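# Fully open the narrow cabinet's top drawer, close others

## Task

Pull the uppermost drawer of the slim cabinet with three drawers out to its full extent so it stays open. By the end every other drawer in the room must be completely closed, no cabinet may have been shifted noticeably from its spot, and the robot must still be upright and not leaning; a fall or a tilt means failure.

## Robot and tools

ROBOT. A Dexmate Vega: a three-wheeled mobile base, a torso that folds in a Z from three links (hip, knee, waist joints), a head that pans and tilts and carries head_camera (896x560), and two arms with seven joints and a two-finger gripper each. A camera sits on the back of each hand: left_wrist_camera and right_wrist_camera (672x420). Seen from above, the robot is 0.70 m long and 0.63 m wide (0.91 m with arms folded), and its front edge lies 0.35 m ahead of the base origin.

FRAMES. All positions are in metres. Base frame: origin on the floor at the turning point, 0.185 m behind the front axle; x forward, y left, z up. The odometry frame equals the base frame at the start. left_hand and right_hand report a point between the fingers, 0.033 m back from the closed tips; fingers point along the hand's z, close along its y, and the camera side faces its -x. Reported hand positions can be off, more at long reach.

TOOL move. Each call performs one action plus an optional camera request. An action is either "base" and/or "joints" (optionally with "speeds" or "min_time_s"), or "target" alone (optionally with "min_time_s"). Its motions start together.
- base: an object with exactly one key, a relative offset from where the base last reported itself. translate_m: metres, forward positive, -2 to 2. strafe_m: metres, left positive, -2 to 2 (heading may drift up to about 0.02 rad). rotate_rad: radians, counter-clockwise from above positive, -3.2 to 3.2. Front wheels first steer to the new direction (about 0.5 s, up to 1.1 s).
- joints: an object of absolute joint angles in radians, keyed by joint name. Ranges: torso_hip_rad 0 to 1.57; torso_knee_rad 0 to 3.141; torso_waist_rad -1.57 to 1.57 (chest lean forward = knee - hip - waist); left_shoulder_pitch_rad and right_shoulder_pitch_rad -3.041 to 3.041 (down is positive on the left, negative on the right); left_shoulder_yaw_rad -0.423 to 1.523, right_shoulder_yaw_rad -1.523 to 0.423; upper_arm_roll and forearm_roll -3.041 to 3.041; elbow -3.041 to 0.214 (0 straight, negative bends up); wrist_pitch -1.366 to 1.366 (down positive left, negative right); left_wrist_yaw_rad -1.348 to 1.087, right_wrist_yaw_rad -1.087 to 1.348 (positive turns left); grippers 0 (shut) to 0.785 per finger; head_pan_rad -2.792 to 2.792; head_tilt_rad -1.483 to 1.483; head_camera_tilt_rad -1.483 to 1.378 (positive looks down).
- target: an absolute pose for one hand in the base frame: side ("left"/"right"), x, y, z in m (-3 to 3), pitch_deg (-30 to 95; 90 fingers down, 0 level), heading_deg (0 fingers forward, counter-clockwise positive), roll_deg (default 0, jaw level), each angle -360 to 360; line_only true demands a straight path or refusal. The robot must be still. Straight lines up to 45 cm are used when they pass checks; otherwise an arc that may swing the elbow wide. A single target runs at most 9.9 s; after "short (part of ...)" resend it.
- speeds: top speeds for this action's base motion: translate_m 0.04 to 0.5 m/s (default 0.3), strafe_m 0.04 to 0.3, rotate_rad 0.1 to 0.6 rad/s.
- min_time_s: 0.1 to 8 s, the shortest duration of each arm and head motion.
- cameras: list of head_camera, left_wrist_camera, right_wrist_camera or all; [] for none. An empty move returns state and all images.
Unknown keys make a call invalid; out-of-range values get it refused, and a refusal cancels later moves in the same reply.

TOOL wait: seconds 0 to 10, optional cameras; nothing new is commanded. TOOL zoom_image: camera plus region [x0, y0, x1, y1] in pixels from the top-left, at most 504 wide and high, on the newest image. TOOL finished_scene: scene = current scene number; irreversible, so the drawers must already be in their final state.

RESULTS. base_status, joint_status, left_hand_status, right_hand_status: done; off_target (resting away, maybe still pushing); contact_stop (arm pushed near full torque about 0.6 s; the whole group drops targets and holds); time_out; not_followed or "joint command not followed"/"pose unreachable" (a safety check held the arm back, with a cause line); refused; reached (within 10 mm and 2 degrees); short; limit_stop_at_motor_heat. A base "done" counts wheel turns only, even if they slipped. base_odometry, turned_by_wheels and turned_by_imu (rad since last result) and base_tilt (degrees, about 2 degrees bias) also appear, plus joint torques and motor temperatures per arm. A turned_by_imu above 0.03 rad after a straight or sideways drive suggests a bump; a count near 0 suggests blockage or a stuck wheel.

TORSO PRESETS (hip, knee, waist): stand 0.469, 1.617, 1.048 (start); stand_high 0.78, 1.57, 0.44; lean_20 0.52, 1.05, 0.18; lean_45 0.52, 1.05, -0.26; low_lean_45 0, 0, -0.79. Arm fold, in key order: left 1, 0.5, -0.6, -2.5, 0, -0.9, 0; right -1, -0.5, 0.6, -2.5, 0, 0.9, 0. Fold arms before going to low_lean_45.

GRIPPER. Open pads form a V; gap at the hand point is about 0.24 x angle - 0.002 m. The angle reached does not prove a grasp.

AVOID. The base does not halt at furniture; drive into drawers and cabinets gently at default speed or less, and slower when leaning forward. Nothing prevents tipping, and a fallen robot is finished. Never let the arms strike or squeeze each other. Contact torque at a joint's limit (141 N m shoulders, 75.2 upper arm roll and elbow, 23.5 forearm and wrist) causes a 10 s arm stop. Motors warn at 65 °C and cut out at 80 °C; back off after any stop instead of pressing. Avoid slams, hard hits and dropping things. Time spent thinking lets the scene run on.

Each tool is called after ">>>" in YAML: its name, and indented under it one key for each argument.

## Session

>>> move:
  joints: {"head_camera_tilt_rad": 0.4}
  cameras: ["head_camera"]

>>> move:
  joints: {"head_pan_rad": -1.4, "head_camera_tilt_rad": 0.3}
  cameras: ["head_camera"]

>>> move:
  joints: {"head_pan_rad": -2.6, "head_camera_tilt_rad": 0.4}
  cameras: ["head_camera"]

>>> move:
  joints: {"head_pan_rad": 2.4, "head_camera_tilt_rad": 0.4}
  cameras: ["head_camera"]

>>> move:
  joints: {"head_pan_rad": 1.3, "head_camera_tilt_rad": 0.3}
  cameras: ["head_camera"]

Scene clock: 0.93 s.
Joint torques (N m): left_arm=[5.02 0.37 -1.16 -1.77 0.19 -1.36 0.11] | right_arm=[-5.12 -0.95 0.57 -2.6 0.2 2.27 -0.16]
Motor temperatures (°C): left_arm=[31 31 31 26 40 35 41] | right_arm=[30 27 33 31 36 36 33]
move: done
base_odometry: x=+0.000 y=+0.000 heading=+0.000
turned_by_wheels: +0.000
turned_by_imu: +0.000
base_tilt: forward=+0.0 right=+0.8
base_status: not commanded
joint_positions: torso_hip_rad=+0.469 torso_knee_rad=+1.617 torso_waist_rad=+1.048 left_shoulder_pitch_rad=+2.189 left_shoulder_yaw_rad=-0.007 left_upper_arm_roll_rad=+0.016 left_elbow_rad=-1.090 left_forearm_roll_rad=+0.013 left_wrist_pitch_rad=-0.515 left_wrist_yaw_rad=+0.020 left_gripper_rad=+0.005 right_shoulder_pitch_rad=-2.209 right_shoulder_yaw_rad=-0.016 right_upper_arm_roll_rad=+0.009 right_elbow_rad=-1.106 right_forearm_roll_rad=-0.010 right_wrist_pitch_rad=+0.494 right_wrist_yaw_rad=-0.018 right_gripper_rad=+0.005 head_pan_rad=+0.000 head_tilt_rad=+0.000 head_camera_tilt_rad=+0.400
joint_status: all done
chest: x=-0.0111 y=+0.0000 z=+1.4155 quat_wxyz=(+0.999, +0.000, +0.050, +0.000) (m; base frame)
left_hand: x=+0.1832 y=+0.2195 z=+0.6290 quat_wxyz=(+0.429, +0.002, +0.903, +0.000) pitch_deg=+39.1 heading_deg=-0.2 roll_deg=+0.1 back=up (m; base frame)
right_hand: x=+0.1700 y=-0.2462 z=+0.6246 quat_wxyz=(+0.418, -0.007, +0.908, -0.015) pitch_deg=+40.6 heading_deg=-1.6 roll_deg=-2.5 back=up (m; base frame)
pictures: head_camera

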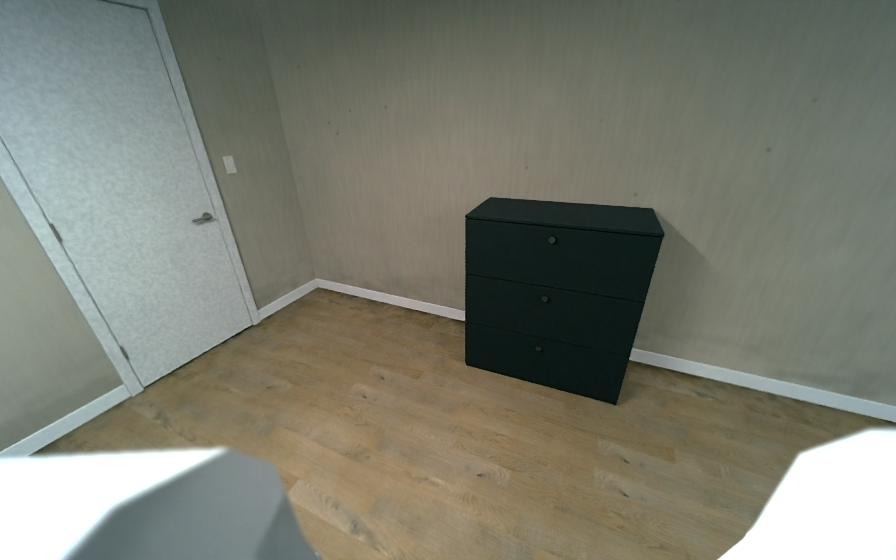

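Scene clock: 2.53 s.
Joint torques (N m): left_arm=[5.98 0.99 -0.74 -2.33 0.05 -1.76 -0.21] | right_arm=[-5.37 -1.17 0.64 -1.52 0.16 2.07 -0.18]
move: done
base_odometry: x=+0.000 y=+0.000 heading=+0.000
turned_by_wheels: +0.000
turned_by_imu: +0.000
base_tilt: forward=+0.1 right=+0.8
base_status: not commanded
joint_positions: torso_hip_rad=+0.469 torso_knee_rad=+1.617 torso_waist_rad=+1.048 left_shoulder_pitch_rad=+2.189 left_shoulder_yaw_rad=-0.007 left_upper_arm_roll_rad=+0.016 left_elbow_rad=-1.090 left_forearm_roll_rad=+0.013 left_wrist_pitch_rad=-0.515 left_wrist_yaw_rad=+0.020 left_gripper_rad=+0.005 right_shoulder_pitch_rad=-2.209 right_shoulder_yaw_rad=-0.016 right_upper_arm_roll_rad=+0.009 right_elbow_rad=-1.106 right_forearm_roll_rad=-0.010 right_wrist_pitch_rad=+0.494 right_wrist_yaw_rad=-0.018 right_gripper_rad=+0.005 head_pan_rad=-1.400 head_tilt_rad=+0.000 head_camera_tilt_rad=+0.300
joint_status: all done
chest: x=-0.0111 y=+0.0000 z=+1.4155 quat_wxyz=(+0.999, +0.000, +0.050, +0.000) (m; base frame)
left_hand: x=+0.1832 y=+0.2195 z=+0.6290 quat_wxyz=(+0.429, +0.002, +0.903, +0.000) pitch_deg=+39.1 heading_deg=-0.2 roll_deg=+0.1 back=up (m; base frame)
right_hand: x=+0.1700 y=-0.2462 z=+0.6246 quat_wxyz=(+0.418, -0.007, +0.908, -0.015) pitch_deg=+40.6 heading_deg=-1.6 roll_deg=-2.5 back=up (m; base frame)
pictures: head_camera

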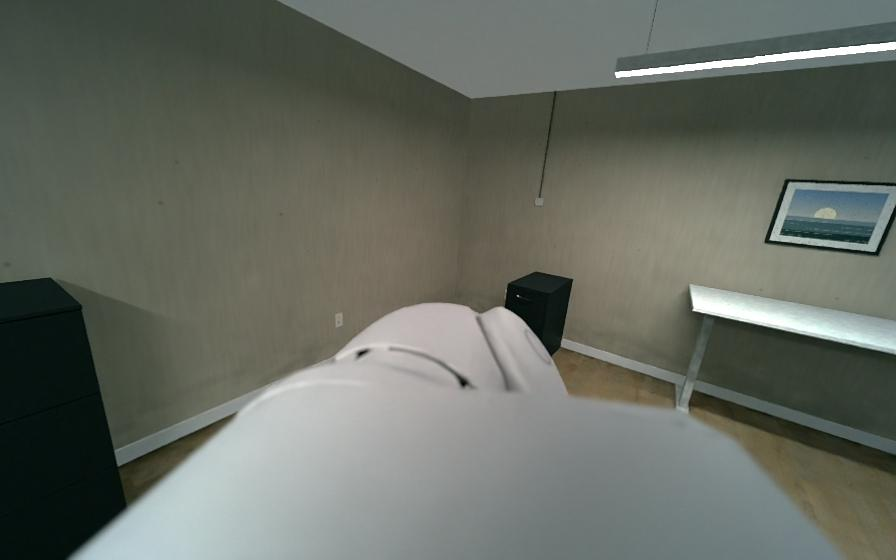

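Scene clock: 4.00 s.
Joint torques (N m): left_arm=[5.47 -0.56 -0.3 -3.39 0.07 -1.27 -0.02] | right_arm=[-6.3 -0.31 0.42 -3.07 0.12 2.18 0]
move: done
base_odometry: x=+0.000 y=+0.000 heading=+0.000
turned_by_wheels: +0.000
turned_by_imu: +0.000
base_tilt: forward=+0.0 right=+0.7
base_status: not commanded
joint_positions: torso_hip_rad=+0.469 torso_knee_rad=+1.617 torso_waist_rad=+1.048 left_shoulder_pitch_rad=+2.189 left_shoulder_yaw_rad=-0.007 left_upper_arm_roll_rad=+0.016 left_elbow_rad=-1.090 left_forearm_roll_rad=+0.013 left_wrist_pitch_rad=-0.515 left_wrist_yaw_rad=+0.020 left_gripper_rad=+0.005 right_shoulder_pitch_rad=-2.209 right_shoulder_yaw_rad=-0.016 right_upper_arm_roll_rad=+0.009 right_elbow_rad=-1.106 right_forearm_roll_rad=-0.010 right_wrist_pitch_rad=+0.494 right_wrist_yaw_rad=-0.018 right_gripper_rad=+0.005 head_pan_rad=-2.600 head_tilt_rad=+0.000 head_camera_tilt_rad=+0.400
joint_status: all done
chest: x=-0.0111 y=+0.0000 z=+1.4155 quat_wxyz=(+0.999, +0.000, +0.050, +0.000) (m; base frame)
left_hand: x=+0.1832 y=+0.2195 z=+0.6290 quat_wxyz=(+0.429, +0.002, +0.903, +0.000) pitch_deg=+39.1 heading_deg=-0.2 roll_deg=+0.1 back=up (m; base frame)
right_hand: x=+0.1700 y=-0.2462 z=+0.6246 quat_wxyz=(+0.418, -0.007, +0.908, -0.015) pitch_deg=+40.6 heading_deg=-1.6 roll_deg=-2.5 back=up (m; base frame)
pictures: head_camera

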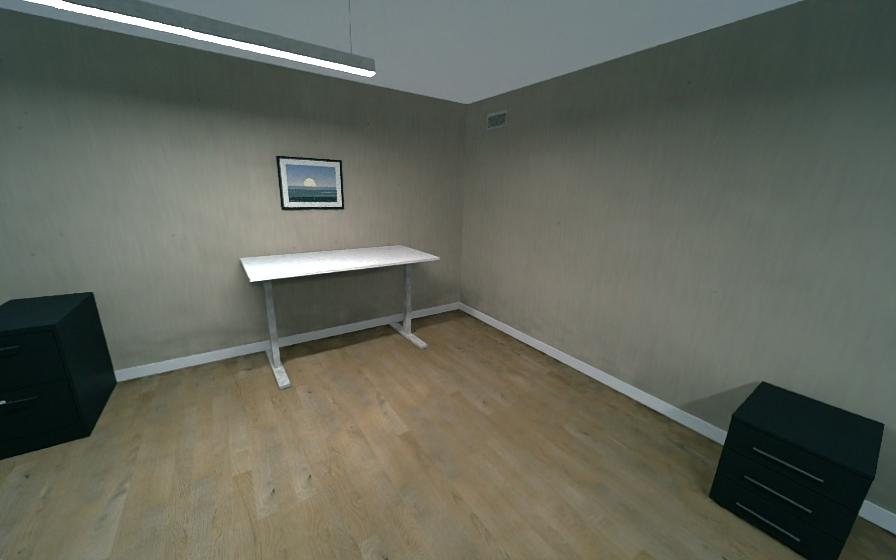

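Scene clock: 8.00 s.
Joint torques (N m): left_arm=[5.54 -0.6 -0.98 -2.13 0.21 -1.21 -0.2] | right_arm=[-5.23 -0.67 0.68 -1.37 0.06 2.86 -0.08]
move: done
base_odometry: x=+0.000 y=+0.000 heading=+0.000
turned_by_wheels: +0.000
turned_by_imu: +0.000
base_tilt: forward=+0.0 right=+0.8
base_status: not commanded
joint_positions: torso_hip_rad=+0.469 torso_knee_rad=+1.617 torso_waist_rad=+1.048 left_shoulder_pitch_rad=+2.189 left_shoulder_yaw_rad=-0.007 left_upper_arm_roll_rad=+0.016 left_elbow_rad=-1.090 left_forearm_roll_rad=+0.013 left_wrist_pitch_rad=-0.515 left_wrist_yaw_rad=+0.020 left_gripper_rad=+0.005 right_shoulder_pitch_rad=-2.209 right_shoulder_yaw_rad=-0.016 right_upper_arm_roll_rad=+0.009 right_elbow_rad=-1.106 right_forearm_roll_rad=-0.010 right_wrist_pitch_rad=+0.494 right_wrist_yaw_rad=-0.018 right_gripper_rad=+0.005 head_pan_rad=+2.400 head_tilt_rad=+0.000 head_camera_tilt_rad=+0.400
joint_status: all done
chest: x=-0.0111 y=+0.0000 z=+1.4155 quat_wxyz=(+0.999, +0.000, +0.050, +0.000) (m; base frame)
left_hand: x=+0.1832 y=+0.2195 z=+0.6290 quat_wxyz=(+0.429, +0.002, +0.903, +0.000) pitch_deg=+39.1 heading_deg=-0.2 roll_deg=+0.1 back=up (m; base frame)
right_hand: x=+0.1700 y=-0.2462 z=+0.6246 quat_wxyz=(+0.418, -0.007, +0.908, -0.015) pitch_deg=+40.6 heading_deg=-1.6 roll_deg=-2.5 back=up (m; base frame)
pictures: head_camera

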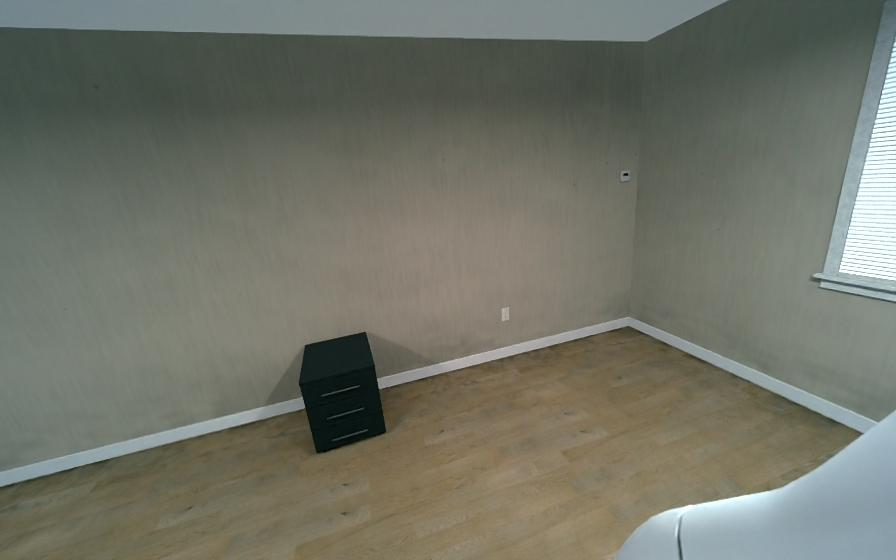

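Scene clock: 9.40 s.
Joint torques (N m): left_arm=[3.27 -0.18 -1.92 -2.92 0.1 -1.91 -0.15] | right_arm=[-5.53 -0.79 0.4 -1.96 -0.06 2.11 -0.09]
move: done
base_odometry: x=+0.000 y=+0.000 heading=+0.000
turned_by_wheels: +0.000
turned_by_imu: +0.000
base_tilt: forward=+0.0 right=+0.7
base_status: not commanded
joint_positions: torso_hip_rad=+0.469 torso_knee_rad=+1.617 torso_waist_rad=+1.048 left_shoulder_pitch_rad=+2.189 left_shoulder_yaw_rad=-0.007 left_upper_arm_roll_rad=+0.016 left_elbow_rad=-1.090 left_forearm_roll_rad=+0.013 left_wrist_pitch_rad=-0.515 left_wrist_yaw_rad=+0.020 left_gripper_rad=+0.005 right_shoulder_pitch_rad=-2.209 right_shoulder_yaw_rad=-0.016 right_upper_arm_roll_rad=+0.009 right_elbow_rad=-1.106 right_forearm_roll_rad=-0.010 right_wrist_pitch_rad=+0.494 right_wrist_yaw_rad=-0.018 right_gripper_rad=+0.005 head_pan_rad=+1.300 head_tilt_rad=+0.000 head_camera_tilt_rad=+0.300
joint_status: all done
chest: x=-0.0111 y=+0.0000 z=+1.4155 quat_wxyz=(+0.999, +0.000, +0.050, +0.000) (m; base frame)
left_hand: x=+0.1832 y=+0.2195 z=+0.6290 quat_wxyz=(+0.429, +0.002, +0.903, +0.000) pitch_deg=+39.1 heading_deg=-0.2 roll_deg=+0.1 back=up (m; base frame)
right_hand: x=+0.1700 y=-0.2462 z=+0.6246 quat_wxyz=(+0.418, -0.007, +0.908, -0.015) pitch_deg=+40.6 heading_deg=-1.6 roll_deg=-2.5 back=up (m; base frame)
pictures: head_camera

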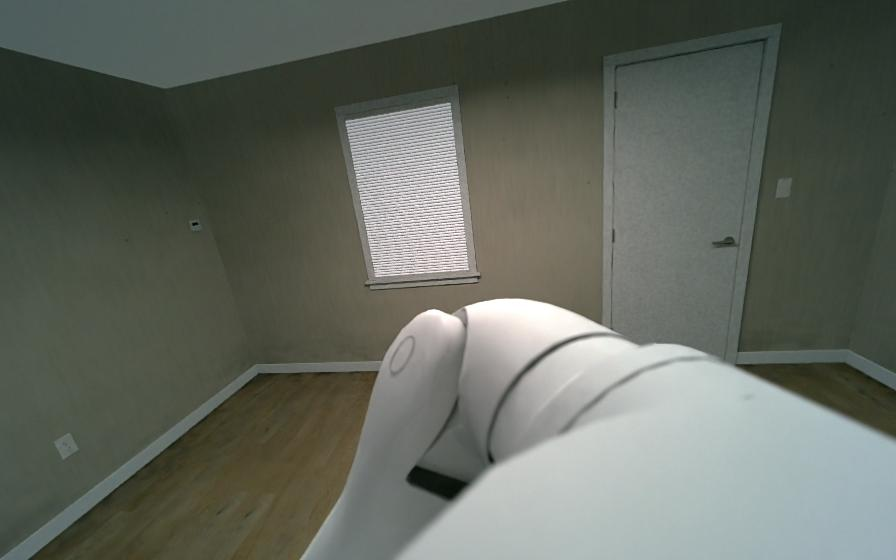

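>>> move:
  base: {"rotate_rad": 2.733}
  joints: {"torso_hip_rad": 0.52, "torso_knee_rad": 1.05, "torso_waist_rad": -0.26, "head_pan_rad": 0, "head_camera_tilt_rad": 0.0}
  cameras: ["head_camera"]

Scene clock: 17.30 s.
Joint torques (N m): left_arm=[19.83 0.25 -0.93 0.99 0.19 -0.55 -0.22] | right_arm=[-20.46 -2.46 0.18 2.5 0.08 0.83 0.11]
move: done
base_odometry: x=+0.003 y=-0.001 heading=+2.741
turned_by_wheels: +2.741
turned_by_imu: +2.727
base_tilt: forward=+0.0 right=+0.8
base_status: done
joint_positions: torso_hip_rad=+0.520 torso_knee_rad=+1.050 torso_waist_rad=-0.260 left_shoulder_pitch_rad=+2.189 left_shoulder_yaw_rad=-0.007 left_upper_arm_roll_rad=+0.016 left_elbow_rad=-1.090 left_forearm_roll_rad=+0.013 left_wrist_pitch_rad=-0.516 left_wrist_yaw_rad=+0.020 left_gripper_rad=+0.005 right_shoulder_pitch_rad=-2.209 right_shoulder_yaw_rad=-0.016 right_upper_arm_roll_rad=+0.009 right_elbow_rad=-1.106 right_forearm_roll_rad=-0.010 right_wrist_pitch_rad=+0.494 right_wrist_yaw_rad=-0.018 right_gripper_rad=+0.005 head_pan_rad=+0.000 head_tilt_rad=+0.000 head_camera_tilt_rad=+0.000
joint_status: all done
chest: x=+0.0407 y=+0.0000 z=+1.2164 quat_wxyz=(+0.923, +0.000, +0.385, +0.000) (m; base frame)
left_hand: x=-0.3099 y=+0.2195 z=+0.4861 quat_wxyz=(+0.099, +0.002, +0.995, -0.001) pitch_deg=+78.7 heading_deg=-0.7 roll_deg=-0.5 (m; base frame)
right_hand: x=-0.3229 y=-0.2462 z=+0.4911 quat_wxyz=(+0.086, -0.011, +0.996, -0.012) pitch_deg=+80.0 heading_deg=-7.3 roll_deg=-8.6 (m; base frame)
pictures: head_camera

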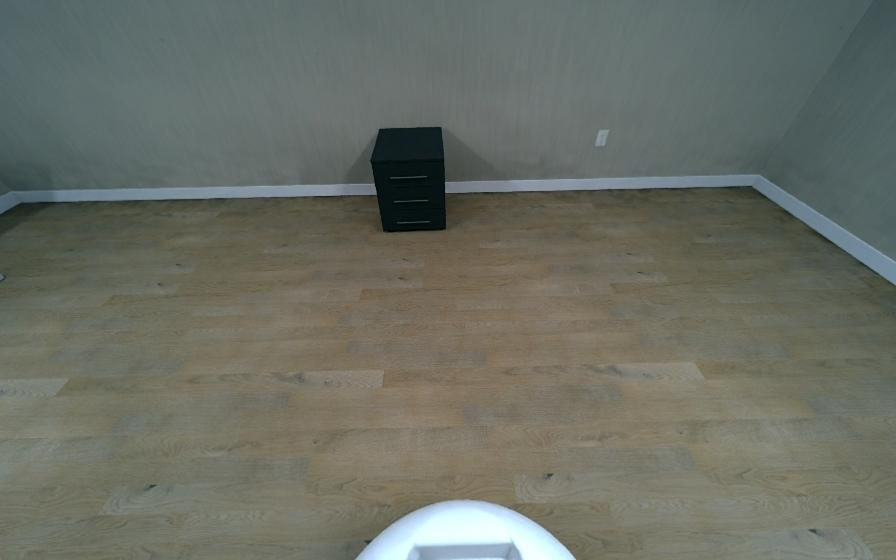

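>>> move:
  base: {"rotate_rad": 0.04}
  joints: {"left_gripper_rad": 0.3}

>>> move:
  base: {"translate_m": 1.0}
  joints: {"left_shoulder_pitch_rad": -0.55, "left_shoulder_yaw_rad": -0.4, "left_upper_arm_roll_rad": -2.87, "left_elbow_rad": -1.4, "left_forearm_roll_rad": 1.1, "left_wrist_pitch_rad": 0.17, "left_wrist_yaw_rad": -0.74}
  cameras: ["head_camera", "left_wrist_camera"]

Scene clock: 18.63 s.
Joint torques (N m): left_arm=[20.97 0.24 -1.31 1.24 0.22 -0.27 -0.05] | right_arm=[-20.89 -0.92 0.68 2.62 0.23 1.11 -0.29]
move: done
base_odometry: x=+0.003 y=-0.001 heading=+2.781
turned_by_wheels: +0.040
turned_by_imu: +0.040
base_tilt: forward=+0.0 right=+0.8
base_status: done
joint_positions: torso_hip_rad=+0.520 torso_knee_rad=+1.050 torso_waist_rad=-0.260 left_shoulder_pitch_rad=+2.189 left_shoulder_yaw_rad=-0.007 left_upper_arm_roll_rad=+0.016 left_elbow_rad=-1.090 left_forearm_roll_rad=+0.013 left_wrist_pitch_rad=-0.516 left_wrist_yaw_rad=+0.020 left_gripper_rad=+0.300 right_shoulder_pitch_rad=-2.209 right_shoulder_yaw_rad=-0.016 right_upper_arm_roll_rad=+0.009 right_elbow_rad=-1.106 right_forearm_roll_rad=-0.010 right_wrist_pitch_rad=+0.494 right_wrist_yaw_rad=-0.018 right_gripper_rad=+0.005 head_pan_rad=+0.000 head_tilt_rad=+0.000 head_camera_tilt_rad=+0.000
joint_status: all done
chest: x=+0.0407 y=+0.0000 z=+1.2164 quat_wxyz=(+0.923, +0.000, +0.385, +0.000) (m; base frame)
left_hand: x=-0.3099 y=+0.2195 z=+0.4861 quat_wxyz=(+0.099, +0.002, +0.995, -0.001) pitch_deg=+78.7 heading_deg=-0.7 roll_deg=-0.5 (m; base frame)
right_hand: x=-0.3229 y=-0.2462 z=+0.4911 quat_wxyz=(+0.086, -0.011, +0.996, -0.012) pitch_deg=+80.0 heading_deg=-7.3 roll_deg=-8.6 (m; base frame)
pictures: none

Scene clock: 29.23 s.
Joint torques (N m): left_arm=[-29.19 -4.31 -1.39 1.21 0.16 -0.58 -1.15] | right_arm=[-20.32 -1.71 -0.05 2.14 0.11 1.24 0]
move: done
base_odometry: x=-0.933 y=+0.351 heading=+2.782
turned_by_wheels: +0.001
turned_by_imu: +0.001
base_tilt: forward=+0.1 right=+0.7
base_status: done
joint_positions: torso_hip_rad=+0.520 torso_knee_rad=+1.050 torso_waist_rad=-0.260 left_shoulder_pitch_rad=-0.546 left_shoulder_yaw_rad=-0.399 left_upper_arm_roll_rad=-2.866 left_elbow_rad=-1.399 left_forearm_roll_rad=+1.098 left_wrist_pitch_rad=+0.169 left_wrist_yaw_rad=-0.739 left_gripper_rad=+0.300 right_shoulder_pitch_rad=-2.209 right_shoulder_yaw_rad=-0.016 right_upper_arm_roll_rad=+0.009 right_elbow_rad=-1.106 right_forearm_roll_rad=-0.010 right_wrist_pitch_rad=+0.494 right_wrist_yaw_rad=-0.018 right_gripper_rad=+0.005 head_pan_rad=+0.000 head_tilt_rad=+0.000 head_camera_tilt_rad=+0.000
joint_status: all done
chest: x=+0.0407 y=+0.0000 z=+1.2164 quat_wxyz=(+0.923, +0.000, +0.385, +0.000) (m; base frame)
left_hand: x=+0.5844 y=+0.1775 z=+0.5300 quat_wxyz=(+0.272, -0.662, +0.649, -0.258) pitch_deg=+46.0 heading_deg=+2.2 roll_deg=-89.0 (m; base frame)
right_hand: x=-0.3229 y=-0.2462 z=+0.4911 quat_wxyz=(+0.086, -0.011, +0.996, -0.012) pitch_deg=+80.0 heading_deg=-7.3 roll_deg=-8.6 (m; base frame)
pictures: head_camera, left_wrist_camera

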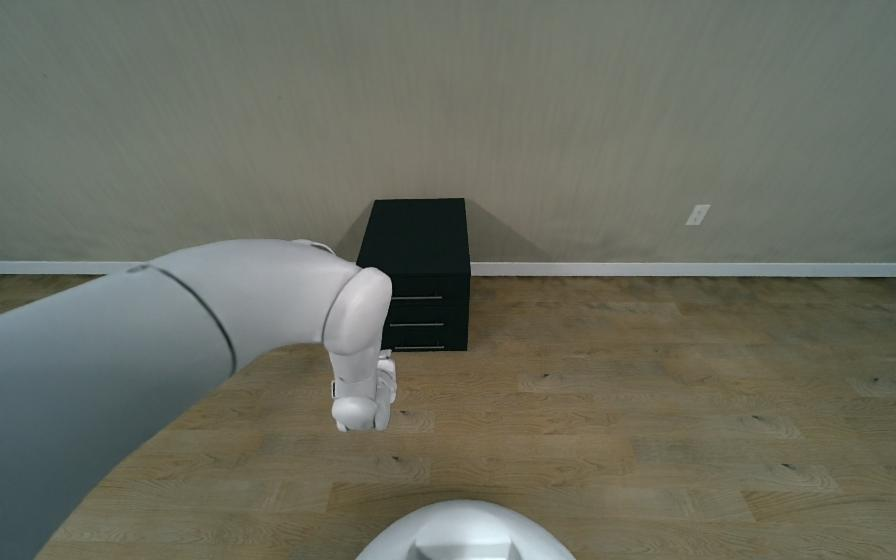

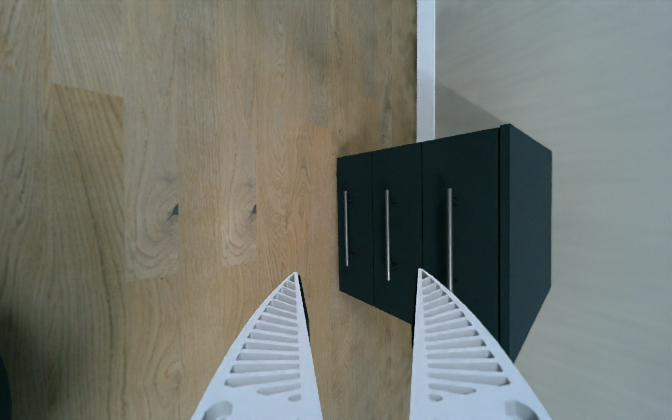

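>>> move:
  base: {"translate_m": 0.2}
  cameras: ["head_camera", "left_wrist_camera"]

Scene clock: 32.30 s.
Joint torques (N m): left_arm=[-26.97 -4.6 -1.31 0.48 0.01 -0.17 -1.05] | right_arm=[-20.57 -1.43 0.48 2.62 0.12 1.04 -0.14]
move: done
base_odometry: x=-1.120 y=+0.421 heading=+2.783
turned_by_wheels: +0.001
turned_by_imu: +0.000
base_tilt: forward=+0.0 right=+0.7
base_status: done
joint_positions: torso_hip_rad=+0.520 torso_knee_rad=+1.050 torso_waist_rad=-0.260 left_shoulder_pitch_rad=-0.550 left_shoulder_yaw_rad=-0.400 left_upper_arm_roll_rad=-2.870 left_elbow_rad=-1.400 left_forearm_roll_rad=+1.100 left_wrist_pitch_rad=+0.170 left_wrist_yaw_rad=-0.740 left_gripper_rad=+0.300 right_shoulder_pitch_rad=-2.209 right_shoulder_yaw_rad=-0.016 right_upper_arm_roll_rad=+0.009 right_elbow_rad=-1.106 right_forearm_roll_rad=-0.010 right_wrist_pitch_rad=+0.494 right_wrist_yaw_rad=-0.018 right_gripper_rad=+0.005 head_pan_rad=+0.000 head_tilt_rad=+0.000 head_camera_tilt_rad=+0.000
joint_status: not commanded
chest: x=+0.0407 y=+0.0000 z=+1.2164 quat_wxyz=(+0.923, +0.000, +0.385, +0.000) (m; base frame)
left_hand: x=+0.5858 y=+0.1747 z=+0.5315 quat_wxyz=(+0.271, -0.662, +0.649, -0.260) pitch_deg=+45.8 heading_deg=+1.8 roll_deg=-89.4 (m; base frame)
right_hand: x=-0.3229 y=-0.2462 z=+0.4911 quat_wxyz=(+0.086, -0.011, +0.996, -0.012) pitch_deg=+80.1 heading_deg=-7.3 roll_deg=-8.6 (m; base frame)
pictures: head_camera, left_wrist_camera

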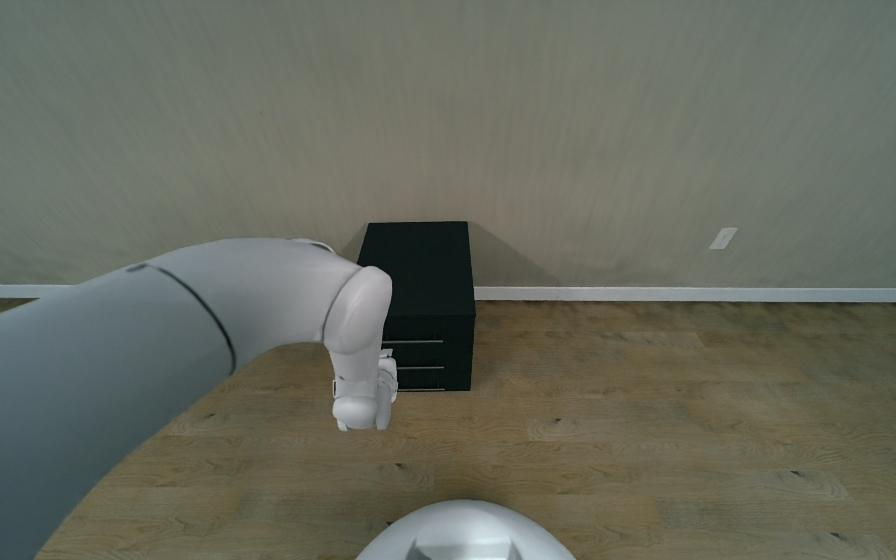

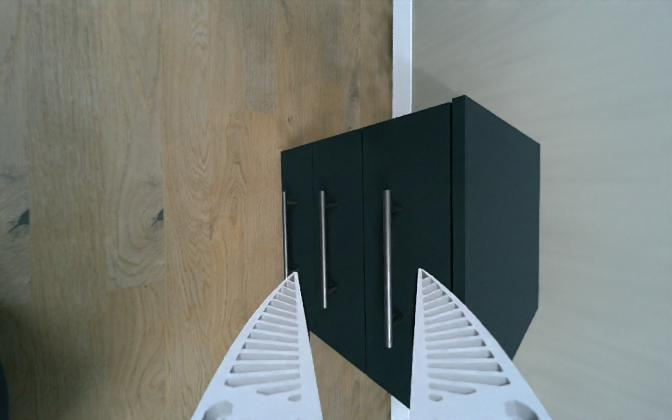

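>>> move:
  target: {"side": "left", "x": 0.49, "y": 0.135, "z": 0.46, "pitch_deg": 38, "heading_deg": 0, "roll_deg": -90}
  cameras: ["left_wrist_camera"]

>>> move:
  base: {"translate_m": 0.18}
  cameras: ["head_camera", "left_wrist_camera"]

Scene clock: 35.83 s.
Joint torques (N m): left_arm=[-11.61 -6.61 2.65 1.01 -0.05 0.07 -0.84] | right_arm=[-20.31 -0.83 0.42 2.79 0.13 0.99 -0.02]
move: done
base_odometry: x=-1.120 y=+0.421 heading=+2.783
turned_by_wheels: +0.000
turned_by_imu: +0.000
base_tilt: forward=+0.1 right=+0.8
base_status: not commanded
joint_positions: torso_hip_rad=+0.520 torso_knee_rad=+1.050 torso_waist_rad=-0.260 left_shoulder_pitch_rad=-0.149 left_shoulder_yaw_rad=-0.419 left_upper_arm_roll_rad=-2.836 left_elbow_rad=-1.141 left_forearm_roll_rad=+1.063 left_wrist_pitch_rad=+0.080 left_wrist_yaw_rad=-1.030 left_gripper_rad=+0.300 right_shoulder_pitch_rad=-2.209 right_shoulder_yaw_rad=-0.016 right_upper_arm_roll_rad=+0.009 right_elbow_rad=-1.106 right_forearm_roll_rad=-0.010 right_wrist_pitch_rad=+0.494 right_wrist_yaw_rad=-0.018 right_gripper_rad=+0.005 head_pan_rad=+0.000 head_tilt_rad=+0.000 head_camera_tilt_rad=+0.000
joint_status: not commanded
chest: x=+0.0407 y=+0.0000 z=+1.2164 quat_wxyz=(+0.923, +0.000, +0.385, +0.000) (m; base frame)
left_hand: x=+0.4909 y=+0.1354 z=+0.4605 quat_wxyz=(+0.310, -0.636, +0.636, -0.309) pitch_deg=+38.1 heading_deg=+0.0 roll_deg=+90.0 (m; base frame)
left_hand_status: reached (straight line, planned for 1.6 s): 1 mm and 0.1 deg off.
right_hand: x=-0.3229 y=-0.2462 z=+0.4911 quat_wxyz=(+0.086, -0.011, +0.996, -0.012) pitch_deg=+80.1 heading_deg=-7.3 roll_deg=-8.6 (m; base frame)
pictures: left_wrist_camera

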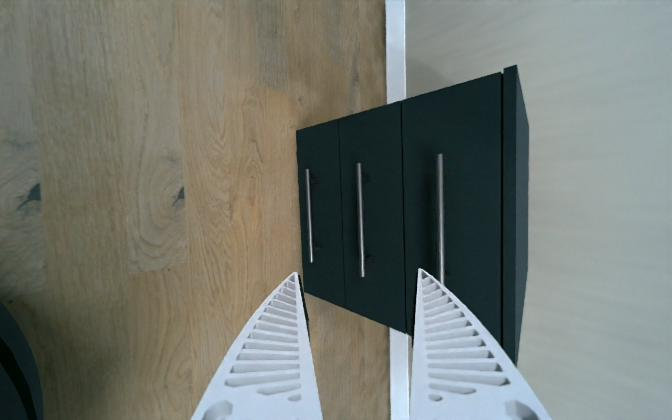

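Scene clock: 37.93 s.
Joint torques (N m): left_arm=[-12.48 -5.81 2.75 2.43 -0.44 -0.74 -1.16] | right_arm=[-18.54 -0.87 0.06 2.12 -0.01 1.15 -0.18]
move: done
base_odometry: x=-1.289 y=+0.484 heading=+2.784
turned_by_wheels: +0.001
turned_by_imu: +0.001
base_tilt: forward=+0.0 right=+0.8
base_status: done
joint_positions: torso_hip_rad=+0.520 torso_knee_rad=+1.050 torso_waist_rad=-0.260 left_shoulder_pitch_rad=-0.146 left_shoulder_yaw_rad=-0.419 left_upper_arm_roll_rad=-2.835 left_elbow_rad=-1.138 left_forearm_roll_rad=+1.062 left_wrist_pitch_rad=+0.079 left_wrist_yaw_rad=-1.032 left_gripper_rad=+0.300 right_shoulder_pitch_rad=-2.209 right_shoulder_yaw_rad=-0.016 right_upper_arm_roll_rad=+0.009 right_elbow_rad=-1.106 right_forearm_roll_rad=-0.010 right_wrist_pitch_rad=+0.494 right_wrist_yaw_rad=-0.018 right_gripper_rad=+0.005 head_pan_rad=+0.000 head_tilt_rad=+0.000 head_camera_tilt_rad=+0.000
joint_status: not commanded
chest: x=+0.0407 y=+0.0000 z=+1.2164 quat_wxyz=(+0.923, +0.000, +0.385, +0.000) (m; base frame)
left_hand: x=+0.4900 y=+0.1350 z=+0.4600 quat_wxyz=(+0.310, -0.636, +0.636, -0.310) pitch_deg=+38.0 heading_deg=+0.0 roll_deg=+90.0 (m; base frame)
right_hand: x=-0.3229 y=-0.2462 z=+0.4911 quat_wxyz=(+0.086, -0.011, +0.996, -0.012) pitch_deg=+80.1 heading_deg=-7.3 roll_deg=-8.6 (m; base frame)
pictures: head_camera, left_wrist_camera

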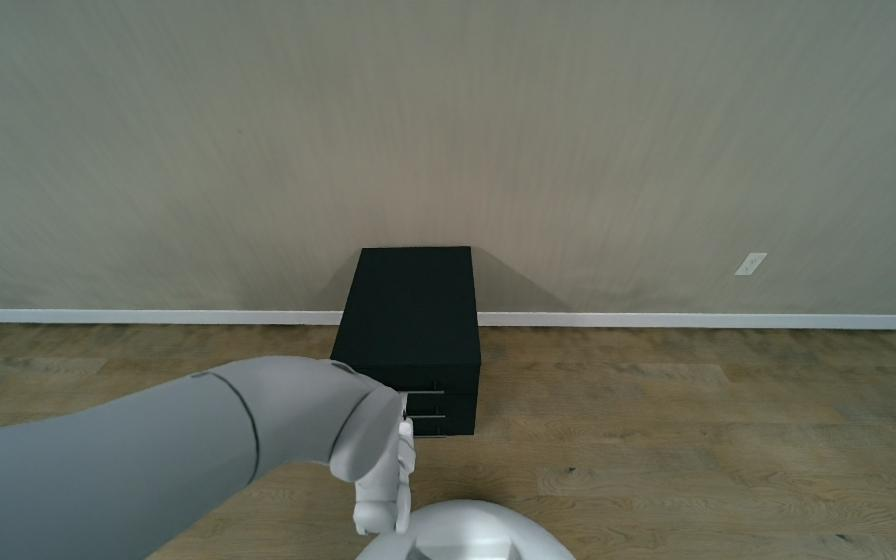

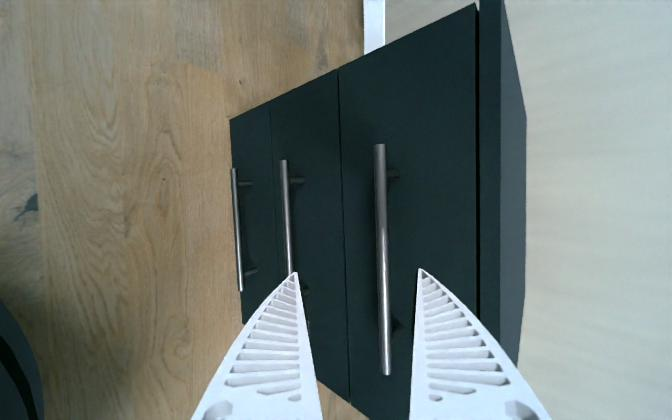

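>>> move:
  target: {"side": "left", "x": 0.49, "y": 0.135, "z": 0.43, "pitch_deg": 26, "heading_deg": 0, "roll_deg": -90, "line_only": true}
  cameras: ["left_wrist_camera"]

>>> move:
  base: {"translate_m": 0.05}
  speeds: {"translate_m": 0.1}
  joints: {"left_gripper_rad": 0.26}
  cameras: ["left_wrist_camera"]

Scene clock: 38.80 s.
Joint torques (N m): left_arm=[-10.82 -5.3 2.44 0.99 -0.44 -0.75 -1.04] | right_arm=[-18.8 -1.99 0.31 3.39 0.2 0.95 -0.04]
move: refused
base_odometry: x=-1.289 y=+0.484 heading=+2.784
turned_by_wheels: +0.000
turned_by_imu: +0.000
base_tilt: forward=+0.0 right=+0.8
base_status: not commanded
joint_positions: torso_hip_rad=+0.520 torso_knee_rad=+1.050 torso_waist_rad=-0.260 left_shoulder_pitch_rad=-0.146 left_shoulder_yaw_rad=-0.419 left_upper_arm_roll_rad=-2.835 left_elbow_rad=-1.138 left_forearm_roll_rad=+1.062 left_wrist_pitch_rad=+0.079 left_wrist_yaw_rad=-1.032 left_gripper_rad=+0.300 right_shoulder_pitch_rad=-2.209 right_shoulder_yaw_rad=-0.016 right_upper_arm_roll_rad=+0.009 right_elbow_rad=-1.106 right_forearm_roll_rad=-0.010 right_wrist_pitch_rad=+0.494 right_wrist_yaw_rad=-0.018 right_gripper_rad=+0.005 head_pan_rad=+0.000 head_tilt_rad=+0.000 head_camera_tilt_rad=+0.000
joint_status: not commanded
chest: x=+0.0407 y=+0.0000 z=+1.2164 quat_wxyz=(+0.923, +0.000, +0.385, +0.000) (m; base frame)
left_hand: x=+0.4900 y=+0.1350 z=+0.4600 quat_wxyz=(+0.310, -0.636, +0.636, -0.310) pitch_deg=+38.0 heading_deg=+0.0 roll_deg=+90.0 (m; base frame)
left_hand_status: refused: no posture of the arm gets there (left_forearm_roll_rad at its limit): the closest leaves the hand 1.3 cm and 4 deg from the pose. Nothing moved.
right_hand: x=-0.3229 y=-0.2462 z=+0.4911 quat_wxyz=(+0.086, -0.011, +0.996, -0.012) pitch_deg=+80.1 heading_deg=-7.3 roll_deg=-8.6 (m; base frame)
pictures: left_wrist_camera

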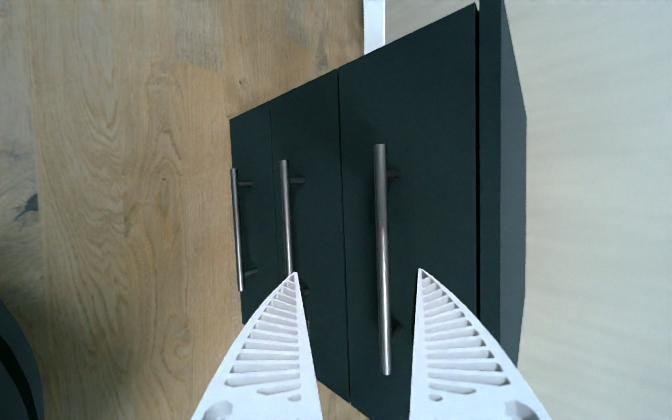

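not run: a stop came earlier in this reply.

>>> move:
  target: {"side": "left", "x": 0.505, "y": 0.135, "z": 0.434, "pitch_deg": 36, "heading_deg": 0, "roll_deg": -90, "line_only": true}
  cameras: ["left_wrist_camera"]

>>> move:
  base: {"translate_m": 0.05}
  speeds: {"translate_m": 0.1}
  joints: {"left_gripper_rad": 0.26}
  cameras: ["left_wrist_camera"]

Scene clock: 41.67 s.
Joint torques (N m): left_arm=[-11.48 0.49 2.61 2.36 0.47 -1.53 -0.64] | right_arm=[-21.19 -1.24 0.83 1.7 0.16 1.16 -0.11]
move: done
base_odometry: x=-1.289 y=+0.484 heading=+2.784
turned_by_wheels: +0.000
turned_by_imu: +0.000
base_tilt: forward=+0.0 right=+0.8
base_status: not commanded
joint_positions: torso_hip_rad=+0.520 torso_knee_rad=+1.050 torso_waist_rad=-0.260 left_shoulder_pitch_rad=+0.031 left_shoulder_yaw_rad=-0.354 left_upper_arm_roll_rad=-2.775 left_elbow_rad=-0.808 left_forearm_roll_rad=+1.066 left_wrist_pitch_rad=+0.004 left_wrist_yaw_rad=-0.933 left_gripper_rad=+0.300 right_shoulder_pitch_rad=-2.209 right_shoulder_yaw_rad=-0.016 right_upper_arm_roll_rad=+0.009 right_elbow_rad=-1.106 right_forearm_roll_rad=-0.010 right_wrist_pitch_rad=+0.494 right_wrist_yaw_rad=-0.018 right_gripper_rad=+0.005 head_pan_rad=+0.000 head_tilt_rad=+0.000 head_camera_tilt_rad=+0.000
joint_status: not commanded
chest: x=+0.0407 y=+0.0000 z=+1.2164 quat_wxyz=(+0.923, +0.000, +0.385, +0.000) (m; base frame)
left_hand: x=+0.5049 y=+0.1349 z=+0.4343 quat_wxyz=(+0.321, -0.630, +0.630, -0.321) pitch_deg=+36.0 heading_deg=+0.0 roll_deg=+90.0 (m; base frame)
left_hand_status: reached (straight line, planned for 1.4 s): 0 mm and 0.0 deg off.
right_hand: x=-0.3229 y=-0.2462 z=+0.4911 quat_wxyz=(+0.086, -0.011, +0.996, -0.012) pitch_deg=+80.1 heading_deg=-7.3 roll_deg=-8.6 (m; base frame)
pictures: left_wrist_camera

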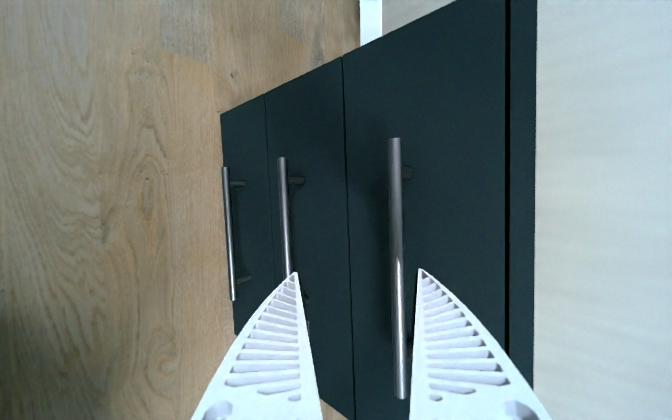

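Scene clock: 43.13 s.
Joint torques (N m): left_arm=[-11.24 -0.92 2.58 1.22 0.31 -0.92 -0.68] | right_arm=[-21.35 -0.05 0.27 2.61 0.04 0.22 0]
move: done
base_odometry: x=-1.336 y=+0.501 heading=+2.785
turned_by_wheels: +0.001
turned_by_imu: +0.001
base_tilt: forward=+0.0 right=+0.8
base_status: done
joint_positions: torso_hip_rad=+0.520 torso_knee_rad=+1.050 torso_waist_rad=-0.260 left_shoulder_pitch_rad=+0.033 left_shoulder_yaw_rad=-0.354 left_upper_arm_roll_rad=-2.774 left_elbow_rad=-0.804 left_forearm_roll_rad=+1.066 left_wrist_pitch_rad=+0.003 left_wrist_yaw_rad=-0.931 left_gripper_rad=+0.260 right_shoulder_pitch_rad=-2.209 right_shoulder_yaw_rad=-0.016 right_upper_arm_roll_rad=+0.009 right_elbow_rad=-1.106 right_forearm_roll_rad=-0.010 right_wrist_pitch_rad=+0.494 right_wrist_yaw_rad=-0.018 right_gripper_rad=+0.005 head_pan_rad=+0.000 head_tilt_rad=+0.000 head_camera_tilt_rad=+0.000
joint_status: all done
chest: x=+0.0407 y=+0.0000 z=+1.2164 quat_wxyz=(+0.923, +0.000, +0.385, +0.000) (m; base frame)
left_hand: x=+0.5050 y=+0.1349 z=+0.4341 quat_wxyz=(+0.321, -0.630, +0.630, -0.321) pitch_deg=+36.0 heading_deg=+0.0 roll_deg=+90.0 (m; base frame)
right_hand: x=-0.3229 y=-0.2462 z=+0.4911 quat_wxyz=(+0.086, -0.011, +0.996, -0.012) pitch_deg=+80.1 heading_deg=-7.3 roll_deg=-8.6 (m; base frame)
pictures: left_wrist_camera

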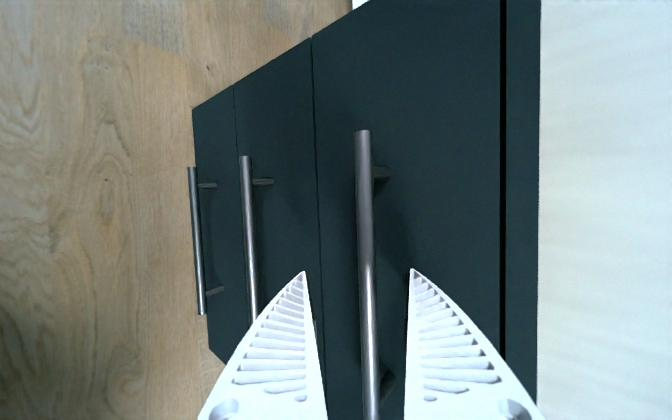

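>>> move:
  target: {"side": "left", "x": 0.505, "y": 0.135, "z": 0.422, "pitch_deg": 36, "heading_deg": 0, "roll_deg": -90, "line_only": true}

>>> move:
  base: {"translate_m": 0.028}
  speeds: {"translate_m": 0.06}
  joints: {"left_gripper_rad": 0.2}
  cameras: ["left_wrist_camera"]

Scene clock: 45.57 s.
Joint torques (N m): left_arm=[-9.34 -1.36 2.54 2.7 0.16 -0.04 -0.63] | right_arm=[-20.65 -1.41 0.18 1.85 0.13 0.82 -0.03]
move: done
base_odometry: x=-1.336 y=+0.501 heading=+2.785
turned_by_wheels: +0.000
turned_by_imu: +0.000
base_tilt: forward=+0.0 right=+0.8
base_status: not commanded
joint_positions: torso_hip_rad=+0.520 torso_knee_rad=+1.050 torso_waist_rad=-0.260 left_shoulder_pitch_rad=+0.122 left_shoulder_yaw_rad=-0.320 left_upper_arm_roll_rad=-2.748 left_elbow_rad=-0.636 left_forearm_roll_rad=+1.070 left_wrist_pitch_rad=-0.037 left_wrist_yaw_rad=-0.866 left_gripper_rad=+0.260 right_shoulder_pitch_rad=-2.209 right_shoulder_yaw_rad=-0.016 right_upper_arm_roll_rad=+0.009 right_elbow_rad=-1.106 right_forearm_roll_rad=-0.010 right_wrist_pitch_rad=+0.494 right_wrist_yaw_rad=-0.018 right_gripper_rad=+0.005 head_pan_rad=+0.000 head_tilt_rad=+0.000 head_camera_tilt_rad=+0.000
joint_status: not commanded
chest: x=+0.0407 y=+0.0000 z=+1.2164 quat_wxyz=(+0.923, +0.000, +0.385, +0.000) (m; base frame)
left_hand: x=+0.5050 y=+0.1349 z=+0.4223 quat_wxyz=(+0.321, -0.630, +0.630, -0.321) pitch_deg=+36.0 heading_deg=+0.0 roll_deg=+90.0 (m; base frame)
left_hand_status: reached (straight line, planned for 0.9 s): 0 mm and 0.0 deg off.
right_hand: x=-0.3229 y=-0.2462 z=+0.4911 quat_wxyz=(+0.086, -0.011, +0.996, -0.012) pitch_deg=+80.1 heading_deg=-7.3 roll_deg=-8.6 (m; base frame)
pictures: none

Scene clock: 46.70 s.
Joint torques (N m): left_arm=[-22.67 1.91 5.05 6.67 0.68 -0.47 -0.47] | right_arm=[-19.32 -1.1 0.03 2.92 0.15 0.59 -0.04]
move: done
base_odometry: x=-1.362 y=+0.511 heading=+2.786
turned_by_wheels: +0.001
turned_by_imu: +0.001
base_tilt: forward=+0.0 right=+0.8
base_status: done
joint_positions: torso_hip_rad=+0.520 torso_knee_rad=+1.050 torso_waist_rad=-0.260 left_shoulder_pitch_rad=+0.125 left_shoulder_yaw_rad=-0.319 left_upper_arm_roll_rad=-2.748 left_elbow_rad=-0.633 left_forearm_roll_rad=+1.070 left_wrist_pitch_rad=-0.037 left_wrist_yaw_rad=-0.864 left_gripper_rad=+0.200 right_shoulder_pitch_rad=-2.209 right_shoulder_yaw_rad=-0.016 right_upper_arm_roll_rad=+0.009 right_elbow_rad=-1.106 right_forearm_roll_rad=-0.010 right_wrist_pitch_rad=+0.494 right_wrist_yaw_rad=-0.018 right_gripper_rad=+0.005 head_pan_rad=+0.000 head_tilt_rad=+0.000 head_camera_tilt_rad=+0.000
joint_status: all done
chest: x=+0.0406 y=+0.0000 z=+1.2164 quat_wxyz=(+0.923, +0.000, +0.385, +0.000) (m; base frame)
left_hand: x=+0.5045 y=+0.1349 z=+0.4218 quat_wxyz=(+0.321, -0.630, +0.630, -0.321) pitch_deg=+36.0 heading_deg=+0.0 roll_deg=+90.0 (m; base frame)
right_hand: x=-0.3229 y=-0.2462 z=+0.4911 quat_wxyz=(+0.086, -0.011, +0.996, -0.012) pitch_deg=+80.0 heading_deg=-7.3 roll_deg=-8.6 (m; base frame)
pictures: left_wrist_camera

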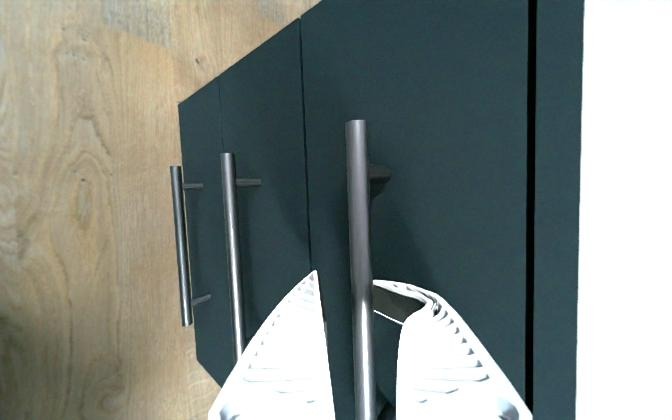

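>>> move:
  base: {"translate_m": -0.01}
  speeds: {"translate_m": 0.05}

>>> move:
  joints: {"left_gripper_rad": 0.0}
  cameras: ["left_wrist_camera"]

Scene clock: 47.73 s.
Joint torques (N m): left_arm=[-22.83 -1.62 4.01 6.53 0.4 -0.63 -2.51] | right_arm=[-20.1 -2.61 0.51 3.72 0.26 0.64 -0.14]
move: done
base_odometry: x=-1.352 y=+0.508 heading=+2.787
turned_by_wheels: +0.001
turned_by_imu: +0.001
base_tilt: forward=+0.0 right=+0.8
base_status: done
joint_positions: torso_hip_rad=+0.520 torso_knee_rad=+1.050 torso_waist_rad=-0.260 left_shoulder_pitch_rad=+0.125 left_shoulder_yaw_rad=-0.319 left_upper_arm_roll_rad=-2.748 left_elbow_rad=-0.633 left_forearm_roll_rad=+1.070 left_wrist_pitch_rad=-0.037 left_wrist_yaw_rad=-0.863 left_gripper_rad=+0.200 right_shoulder_pitch_rad=-2.209 right_shoulder_yaw_rad=-0.016 right_upper_arm_roll_rad=+0.009 right_elbow_rad=-1.106 right_forearm_roll_rad=-0.010 right_wrist_pitch_rad=+0.494 right_wrist_yaw_rad=-0.018 right_gripper_rad=+0.005 head_pan_rad=+0.000 head_tilt_rad=+0.000 head_camera_tilt_rad=+0.000
joint_status: not commanded
chest: x=+0.0407 y=+0.0000 z=+1.2164 quat_wxyz=(+0.923, +0.000, +0.385, +0.000) (m; base frame)
left_hand: x=+0.5042 y=+0.1350 z=+0.4215 quat_wxyz=(+0.320, -0.630, +0.630, -0.320) pitch_deg=+36.1 heading_deg=+0.0 roll_deg=+90.0 (m; base frame)
right_hand: x=-0.3230 y=-0.2462 z=+0.4911 quat_wxyz=(+0.086, -0.011, +0.996, -0.012) pitch_deg=+80.1 heading_deg=-7.3 roll_deg=-8.6 (m; base frame)
pictures: none

Scene clock: 48.43 s.
Joint torques (N m): left_arm=[-9.14 0.22 0.43 -2.03 0.01 -0.55 1.13] | right_arm=[-20.03 -0.6 0.33 2.98 0.1 1.12 0]
move: done
base_odometry: x=-1.352 y=+0.508 heading=+2.787
turned_by_wheels: +0.000
turned_by_imu: +0.000
base_tilt: forward=+0.0 right=+0.7
base_status: not commanded
joint_positions: torso_hip_rad=+0.520 torso_knee_rad=+1.050 torso_waist_rad=-0.260 left_shoulder_pitch_rad=+0.124 left_shoulder_yaw_rad=-0.319 left_upper_arm_roll_rad=-2.748 left_elbow_rad=-0.632 left_forearm_roll_rad=+1.070 left_wrist_pitch_rad=-0.037 left_wrist_yaw_rad=-0.865 left_gripper_rad=+0.000 right_shoulder_pitch_rad=-2.209 right_shoulder_yaw_rad=-0.016 right_upper_arm_roll_rad=+0.009 right_elbow_rad=-1.106 right_forearm_roll_rad=-0.010 right_wrist_pitch_rad=+0.494 right_wrist_yaw_rad=-0.018 right_gripper_rad=+0.005 head_pan_rad=+0.000 head_tilt_rad=+0.000 head_camera_tilt_rad=+0.000
joint_status: all done
chest: x=+0.0406 y=+0.0000 z=+1.2164 quat_wxyz=(+0.923, +0.000, +0.385, +0.000) (m; base frame)
left_hand: x=+0.5054 y=+0.1348 z=+0.4225 quat_wxyz=(+0.321, -0.630, +0.630, -0.321) pitch_deg=+35.9 heading_deg=+0.0 roll_deg=+90.0 (m; base frame)
right_hand: x=-0.3229 y=-0.2462 z=+0.4911 quat_wxyz=(+0.086, -0.011, +0.996, -0.012) pitch_deg=+80.0 heading_deg=-7.3 roll_deg=-8.6 (m; base frame)
pictures: left_wrist_camera

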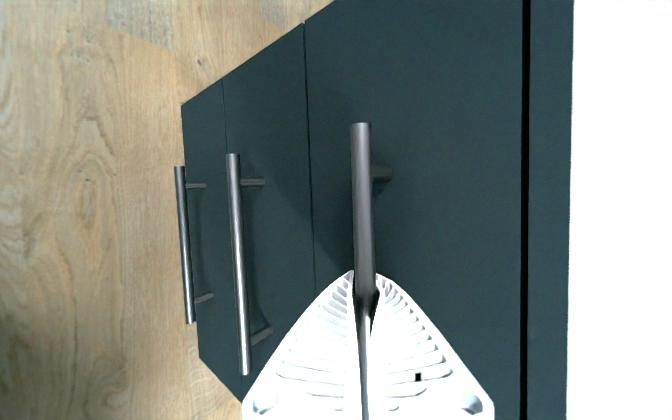

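>>> move:
  base: {"translate_m": -0.06}
  speeds: {"translate_m": 0.08}
  cameras: ["left_wrist_camera"]

>>> move:
  base: {"translate_m": -0.2}
  speeds: {"translate_m": 0.1}
  cameras: ["head_camera", "left_wrist_camera"]

Scene clock: 50.23 s.
Joint torques (N m): left_arm=[-5.35 -1.94 -1.17 0.46 0.37 0.27 1.19] | right_arm=[-20.04 -0.39 0.7 1.77 0.22 0.4 -0.21]
move: done
base_odometry: x=-1.296 y=+0.487 heading=+2.786
turned_by_wheels: +0.000
turned_by_imu: -0.001
base_tilt: forward=+0.0 right=+0.7
base_status: done
joint_positions: torso_hip_rad=+0.520 torso_knee_rad=+1.050 torso_waist_rad=-0.260 left_shoulder_pitch_rad=+0.124 left_shoulder_yaw_rad=-0.319 left_upper_arm_roll_rad=-2.748 left_elbow_rad=-0.632 left_forearm_roll_rad=+1.070 left_wrist_pitch_rad=-0.038 left_wrist_yaw_rad=-0.865 left_gripper_rad=+0.000 right_shoulder_pitch_rad=-2.209 right_shoulder_yaw_rad=-0.016 right_upper_arm_roll_rad=+0.009 right_elbow_rad=-1.106 right_forearm_roll_rad=-0.010 right_wrist_pitch_rad=+0.494 right_wrist_yaw_rad=-0.018 right_gripper_rad=+0.005 head_pan_rad=+0.000 head_tilt_rad=+0.000 head_camera_tilt_rad=+0.000
joint_status: not commanded
chest: x=+0.0405 y=+0.0000 z=+1.2164 quat_wxyz=(+0.923, +0.000, +0.385, +0.000) (m; base frame)
left_hand: x=+0.5055 y=+0.1349 z=+0.4226 quat_wxyz=(+0.321, -0.630, +0.630, -0.321) pitch_deg=+35.9 heading_deg=+0.0 roll_deg=+90.0 (m; base frame)
right_hand: x=-0.3229 y=-0.2462 z=+0.4911 quat_wxyz=(+0.086, -0.011, +0.996, -0.012) pitch_deg=+80.0 heading_deg=-7.3 roll_deg=-8.6 (m; base frame)
pictures: left_wrist_camera

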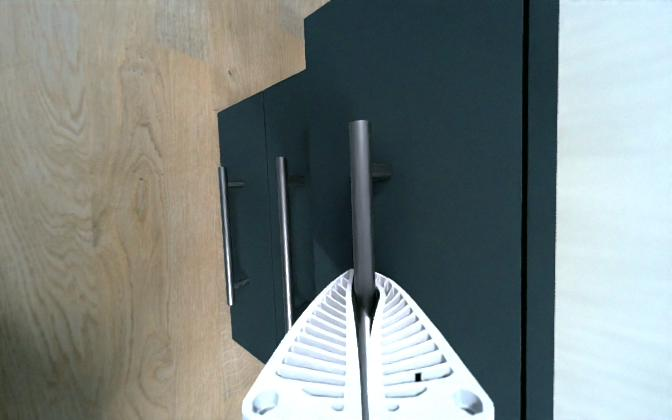

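Scene clock: 53.33 s.
Joint torques (N m): left_arm=[-7.25 -4.74 -0.15 1.54 1.27 1.33 1.11] | right_arm=[-20.44 -2.05 0.01 3.15 0.04 1.03 -0.04]
move: done
base_odometry: x=-1.108 y=+0.418 heading=+2.788
turned_by_wheels: +0.001
turned_by_imu: +0.003
base_tilt: forward=+0.0 right=+0.8
base_status: done
joint_positions: torso_hip_rad=+0.520 torso_knee_rad=+1.050 torso_waist_rad=-0.260 left_shoulder_pitch_rad=+0.124 left_shoulder_yaw_rad=-0.319 left_upper_arm_roll_rad=-2.748 left_elbow_rad=-0.632 left_forearm_roll_rad=+1.070 left_wrist_pitch_rad=-0.038 left_wrist_yaw_rad=-0.865 left_gripper_rad=+0.000 right_shoulder_pitch_rad=-2.209 right_shoulder_yaw_rad=-0.016 right_upper_arm_roll_rad=+0.009 right_elbow_rad=-1.106 right_forearm_roll_rad=-0.010 right_wrist_pitch_rad=+0.494 right_wrist_yaw_rad=-0.018 right_gripper_rad=+0.005 head_pan_rad=+0.000 head_tilt_rad=+0.000 head_camera_tilt_rad=+0.000
joint_status: not commanded
chest: x=+0.0405 y=+0.0000 z=+1.2164 quat_wxyz=(+0.923, +0.000, +0.385, +0.000) (m; base frame)
left_hand: x=+0.5054 y=+0.1352 z=+0.4225 quat_wxyz=(+0.322, -0.630, +0.630, -0.321) pitch_deg=+35.9 heading_deg=+0.0 roll_deg=-90.0 (m; base frame)
right_hand: x=-0.3229 y=-0.2462 z=+0.4911 quat_wxyz=(+0.086, -0.011, +0.996, -0.012) pitch_deg=+80.0 heading_deg=-7.3 roll_deg=-8.6 (m; base frame)
pictures: head_camera, left_wrist_camera

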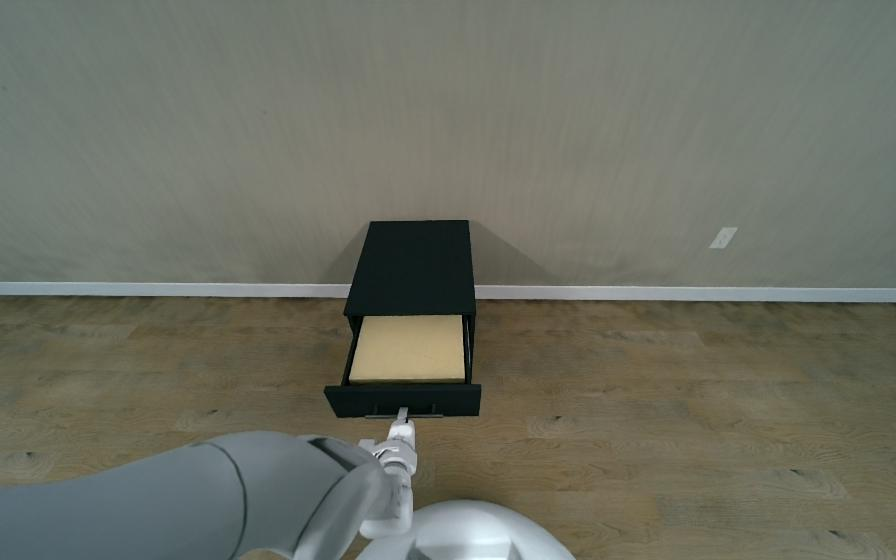

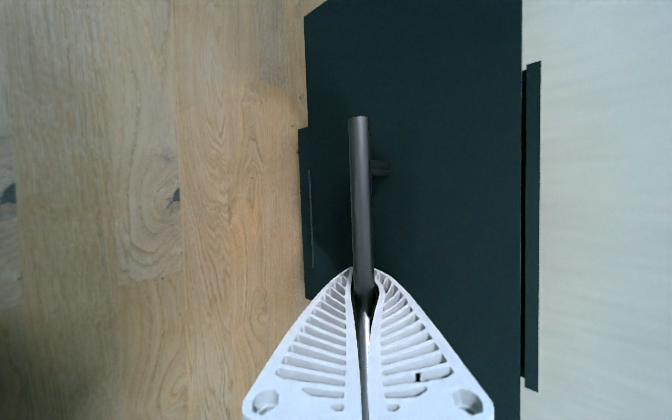

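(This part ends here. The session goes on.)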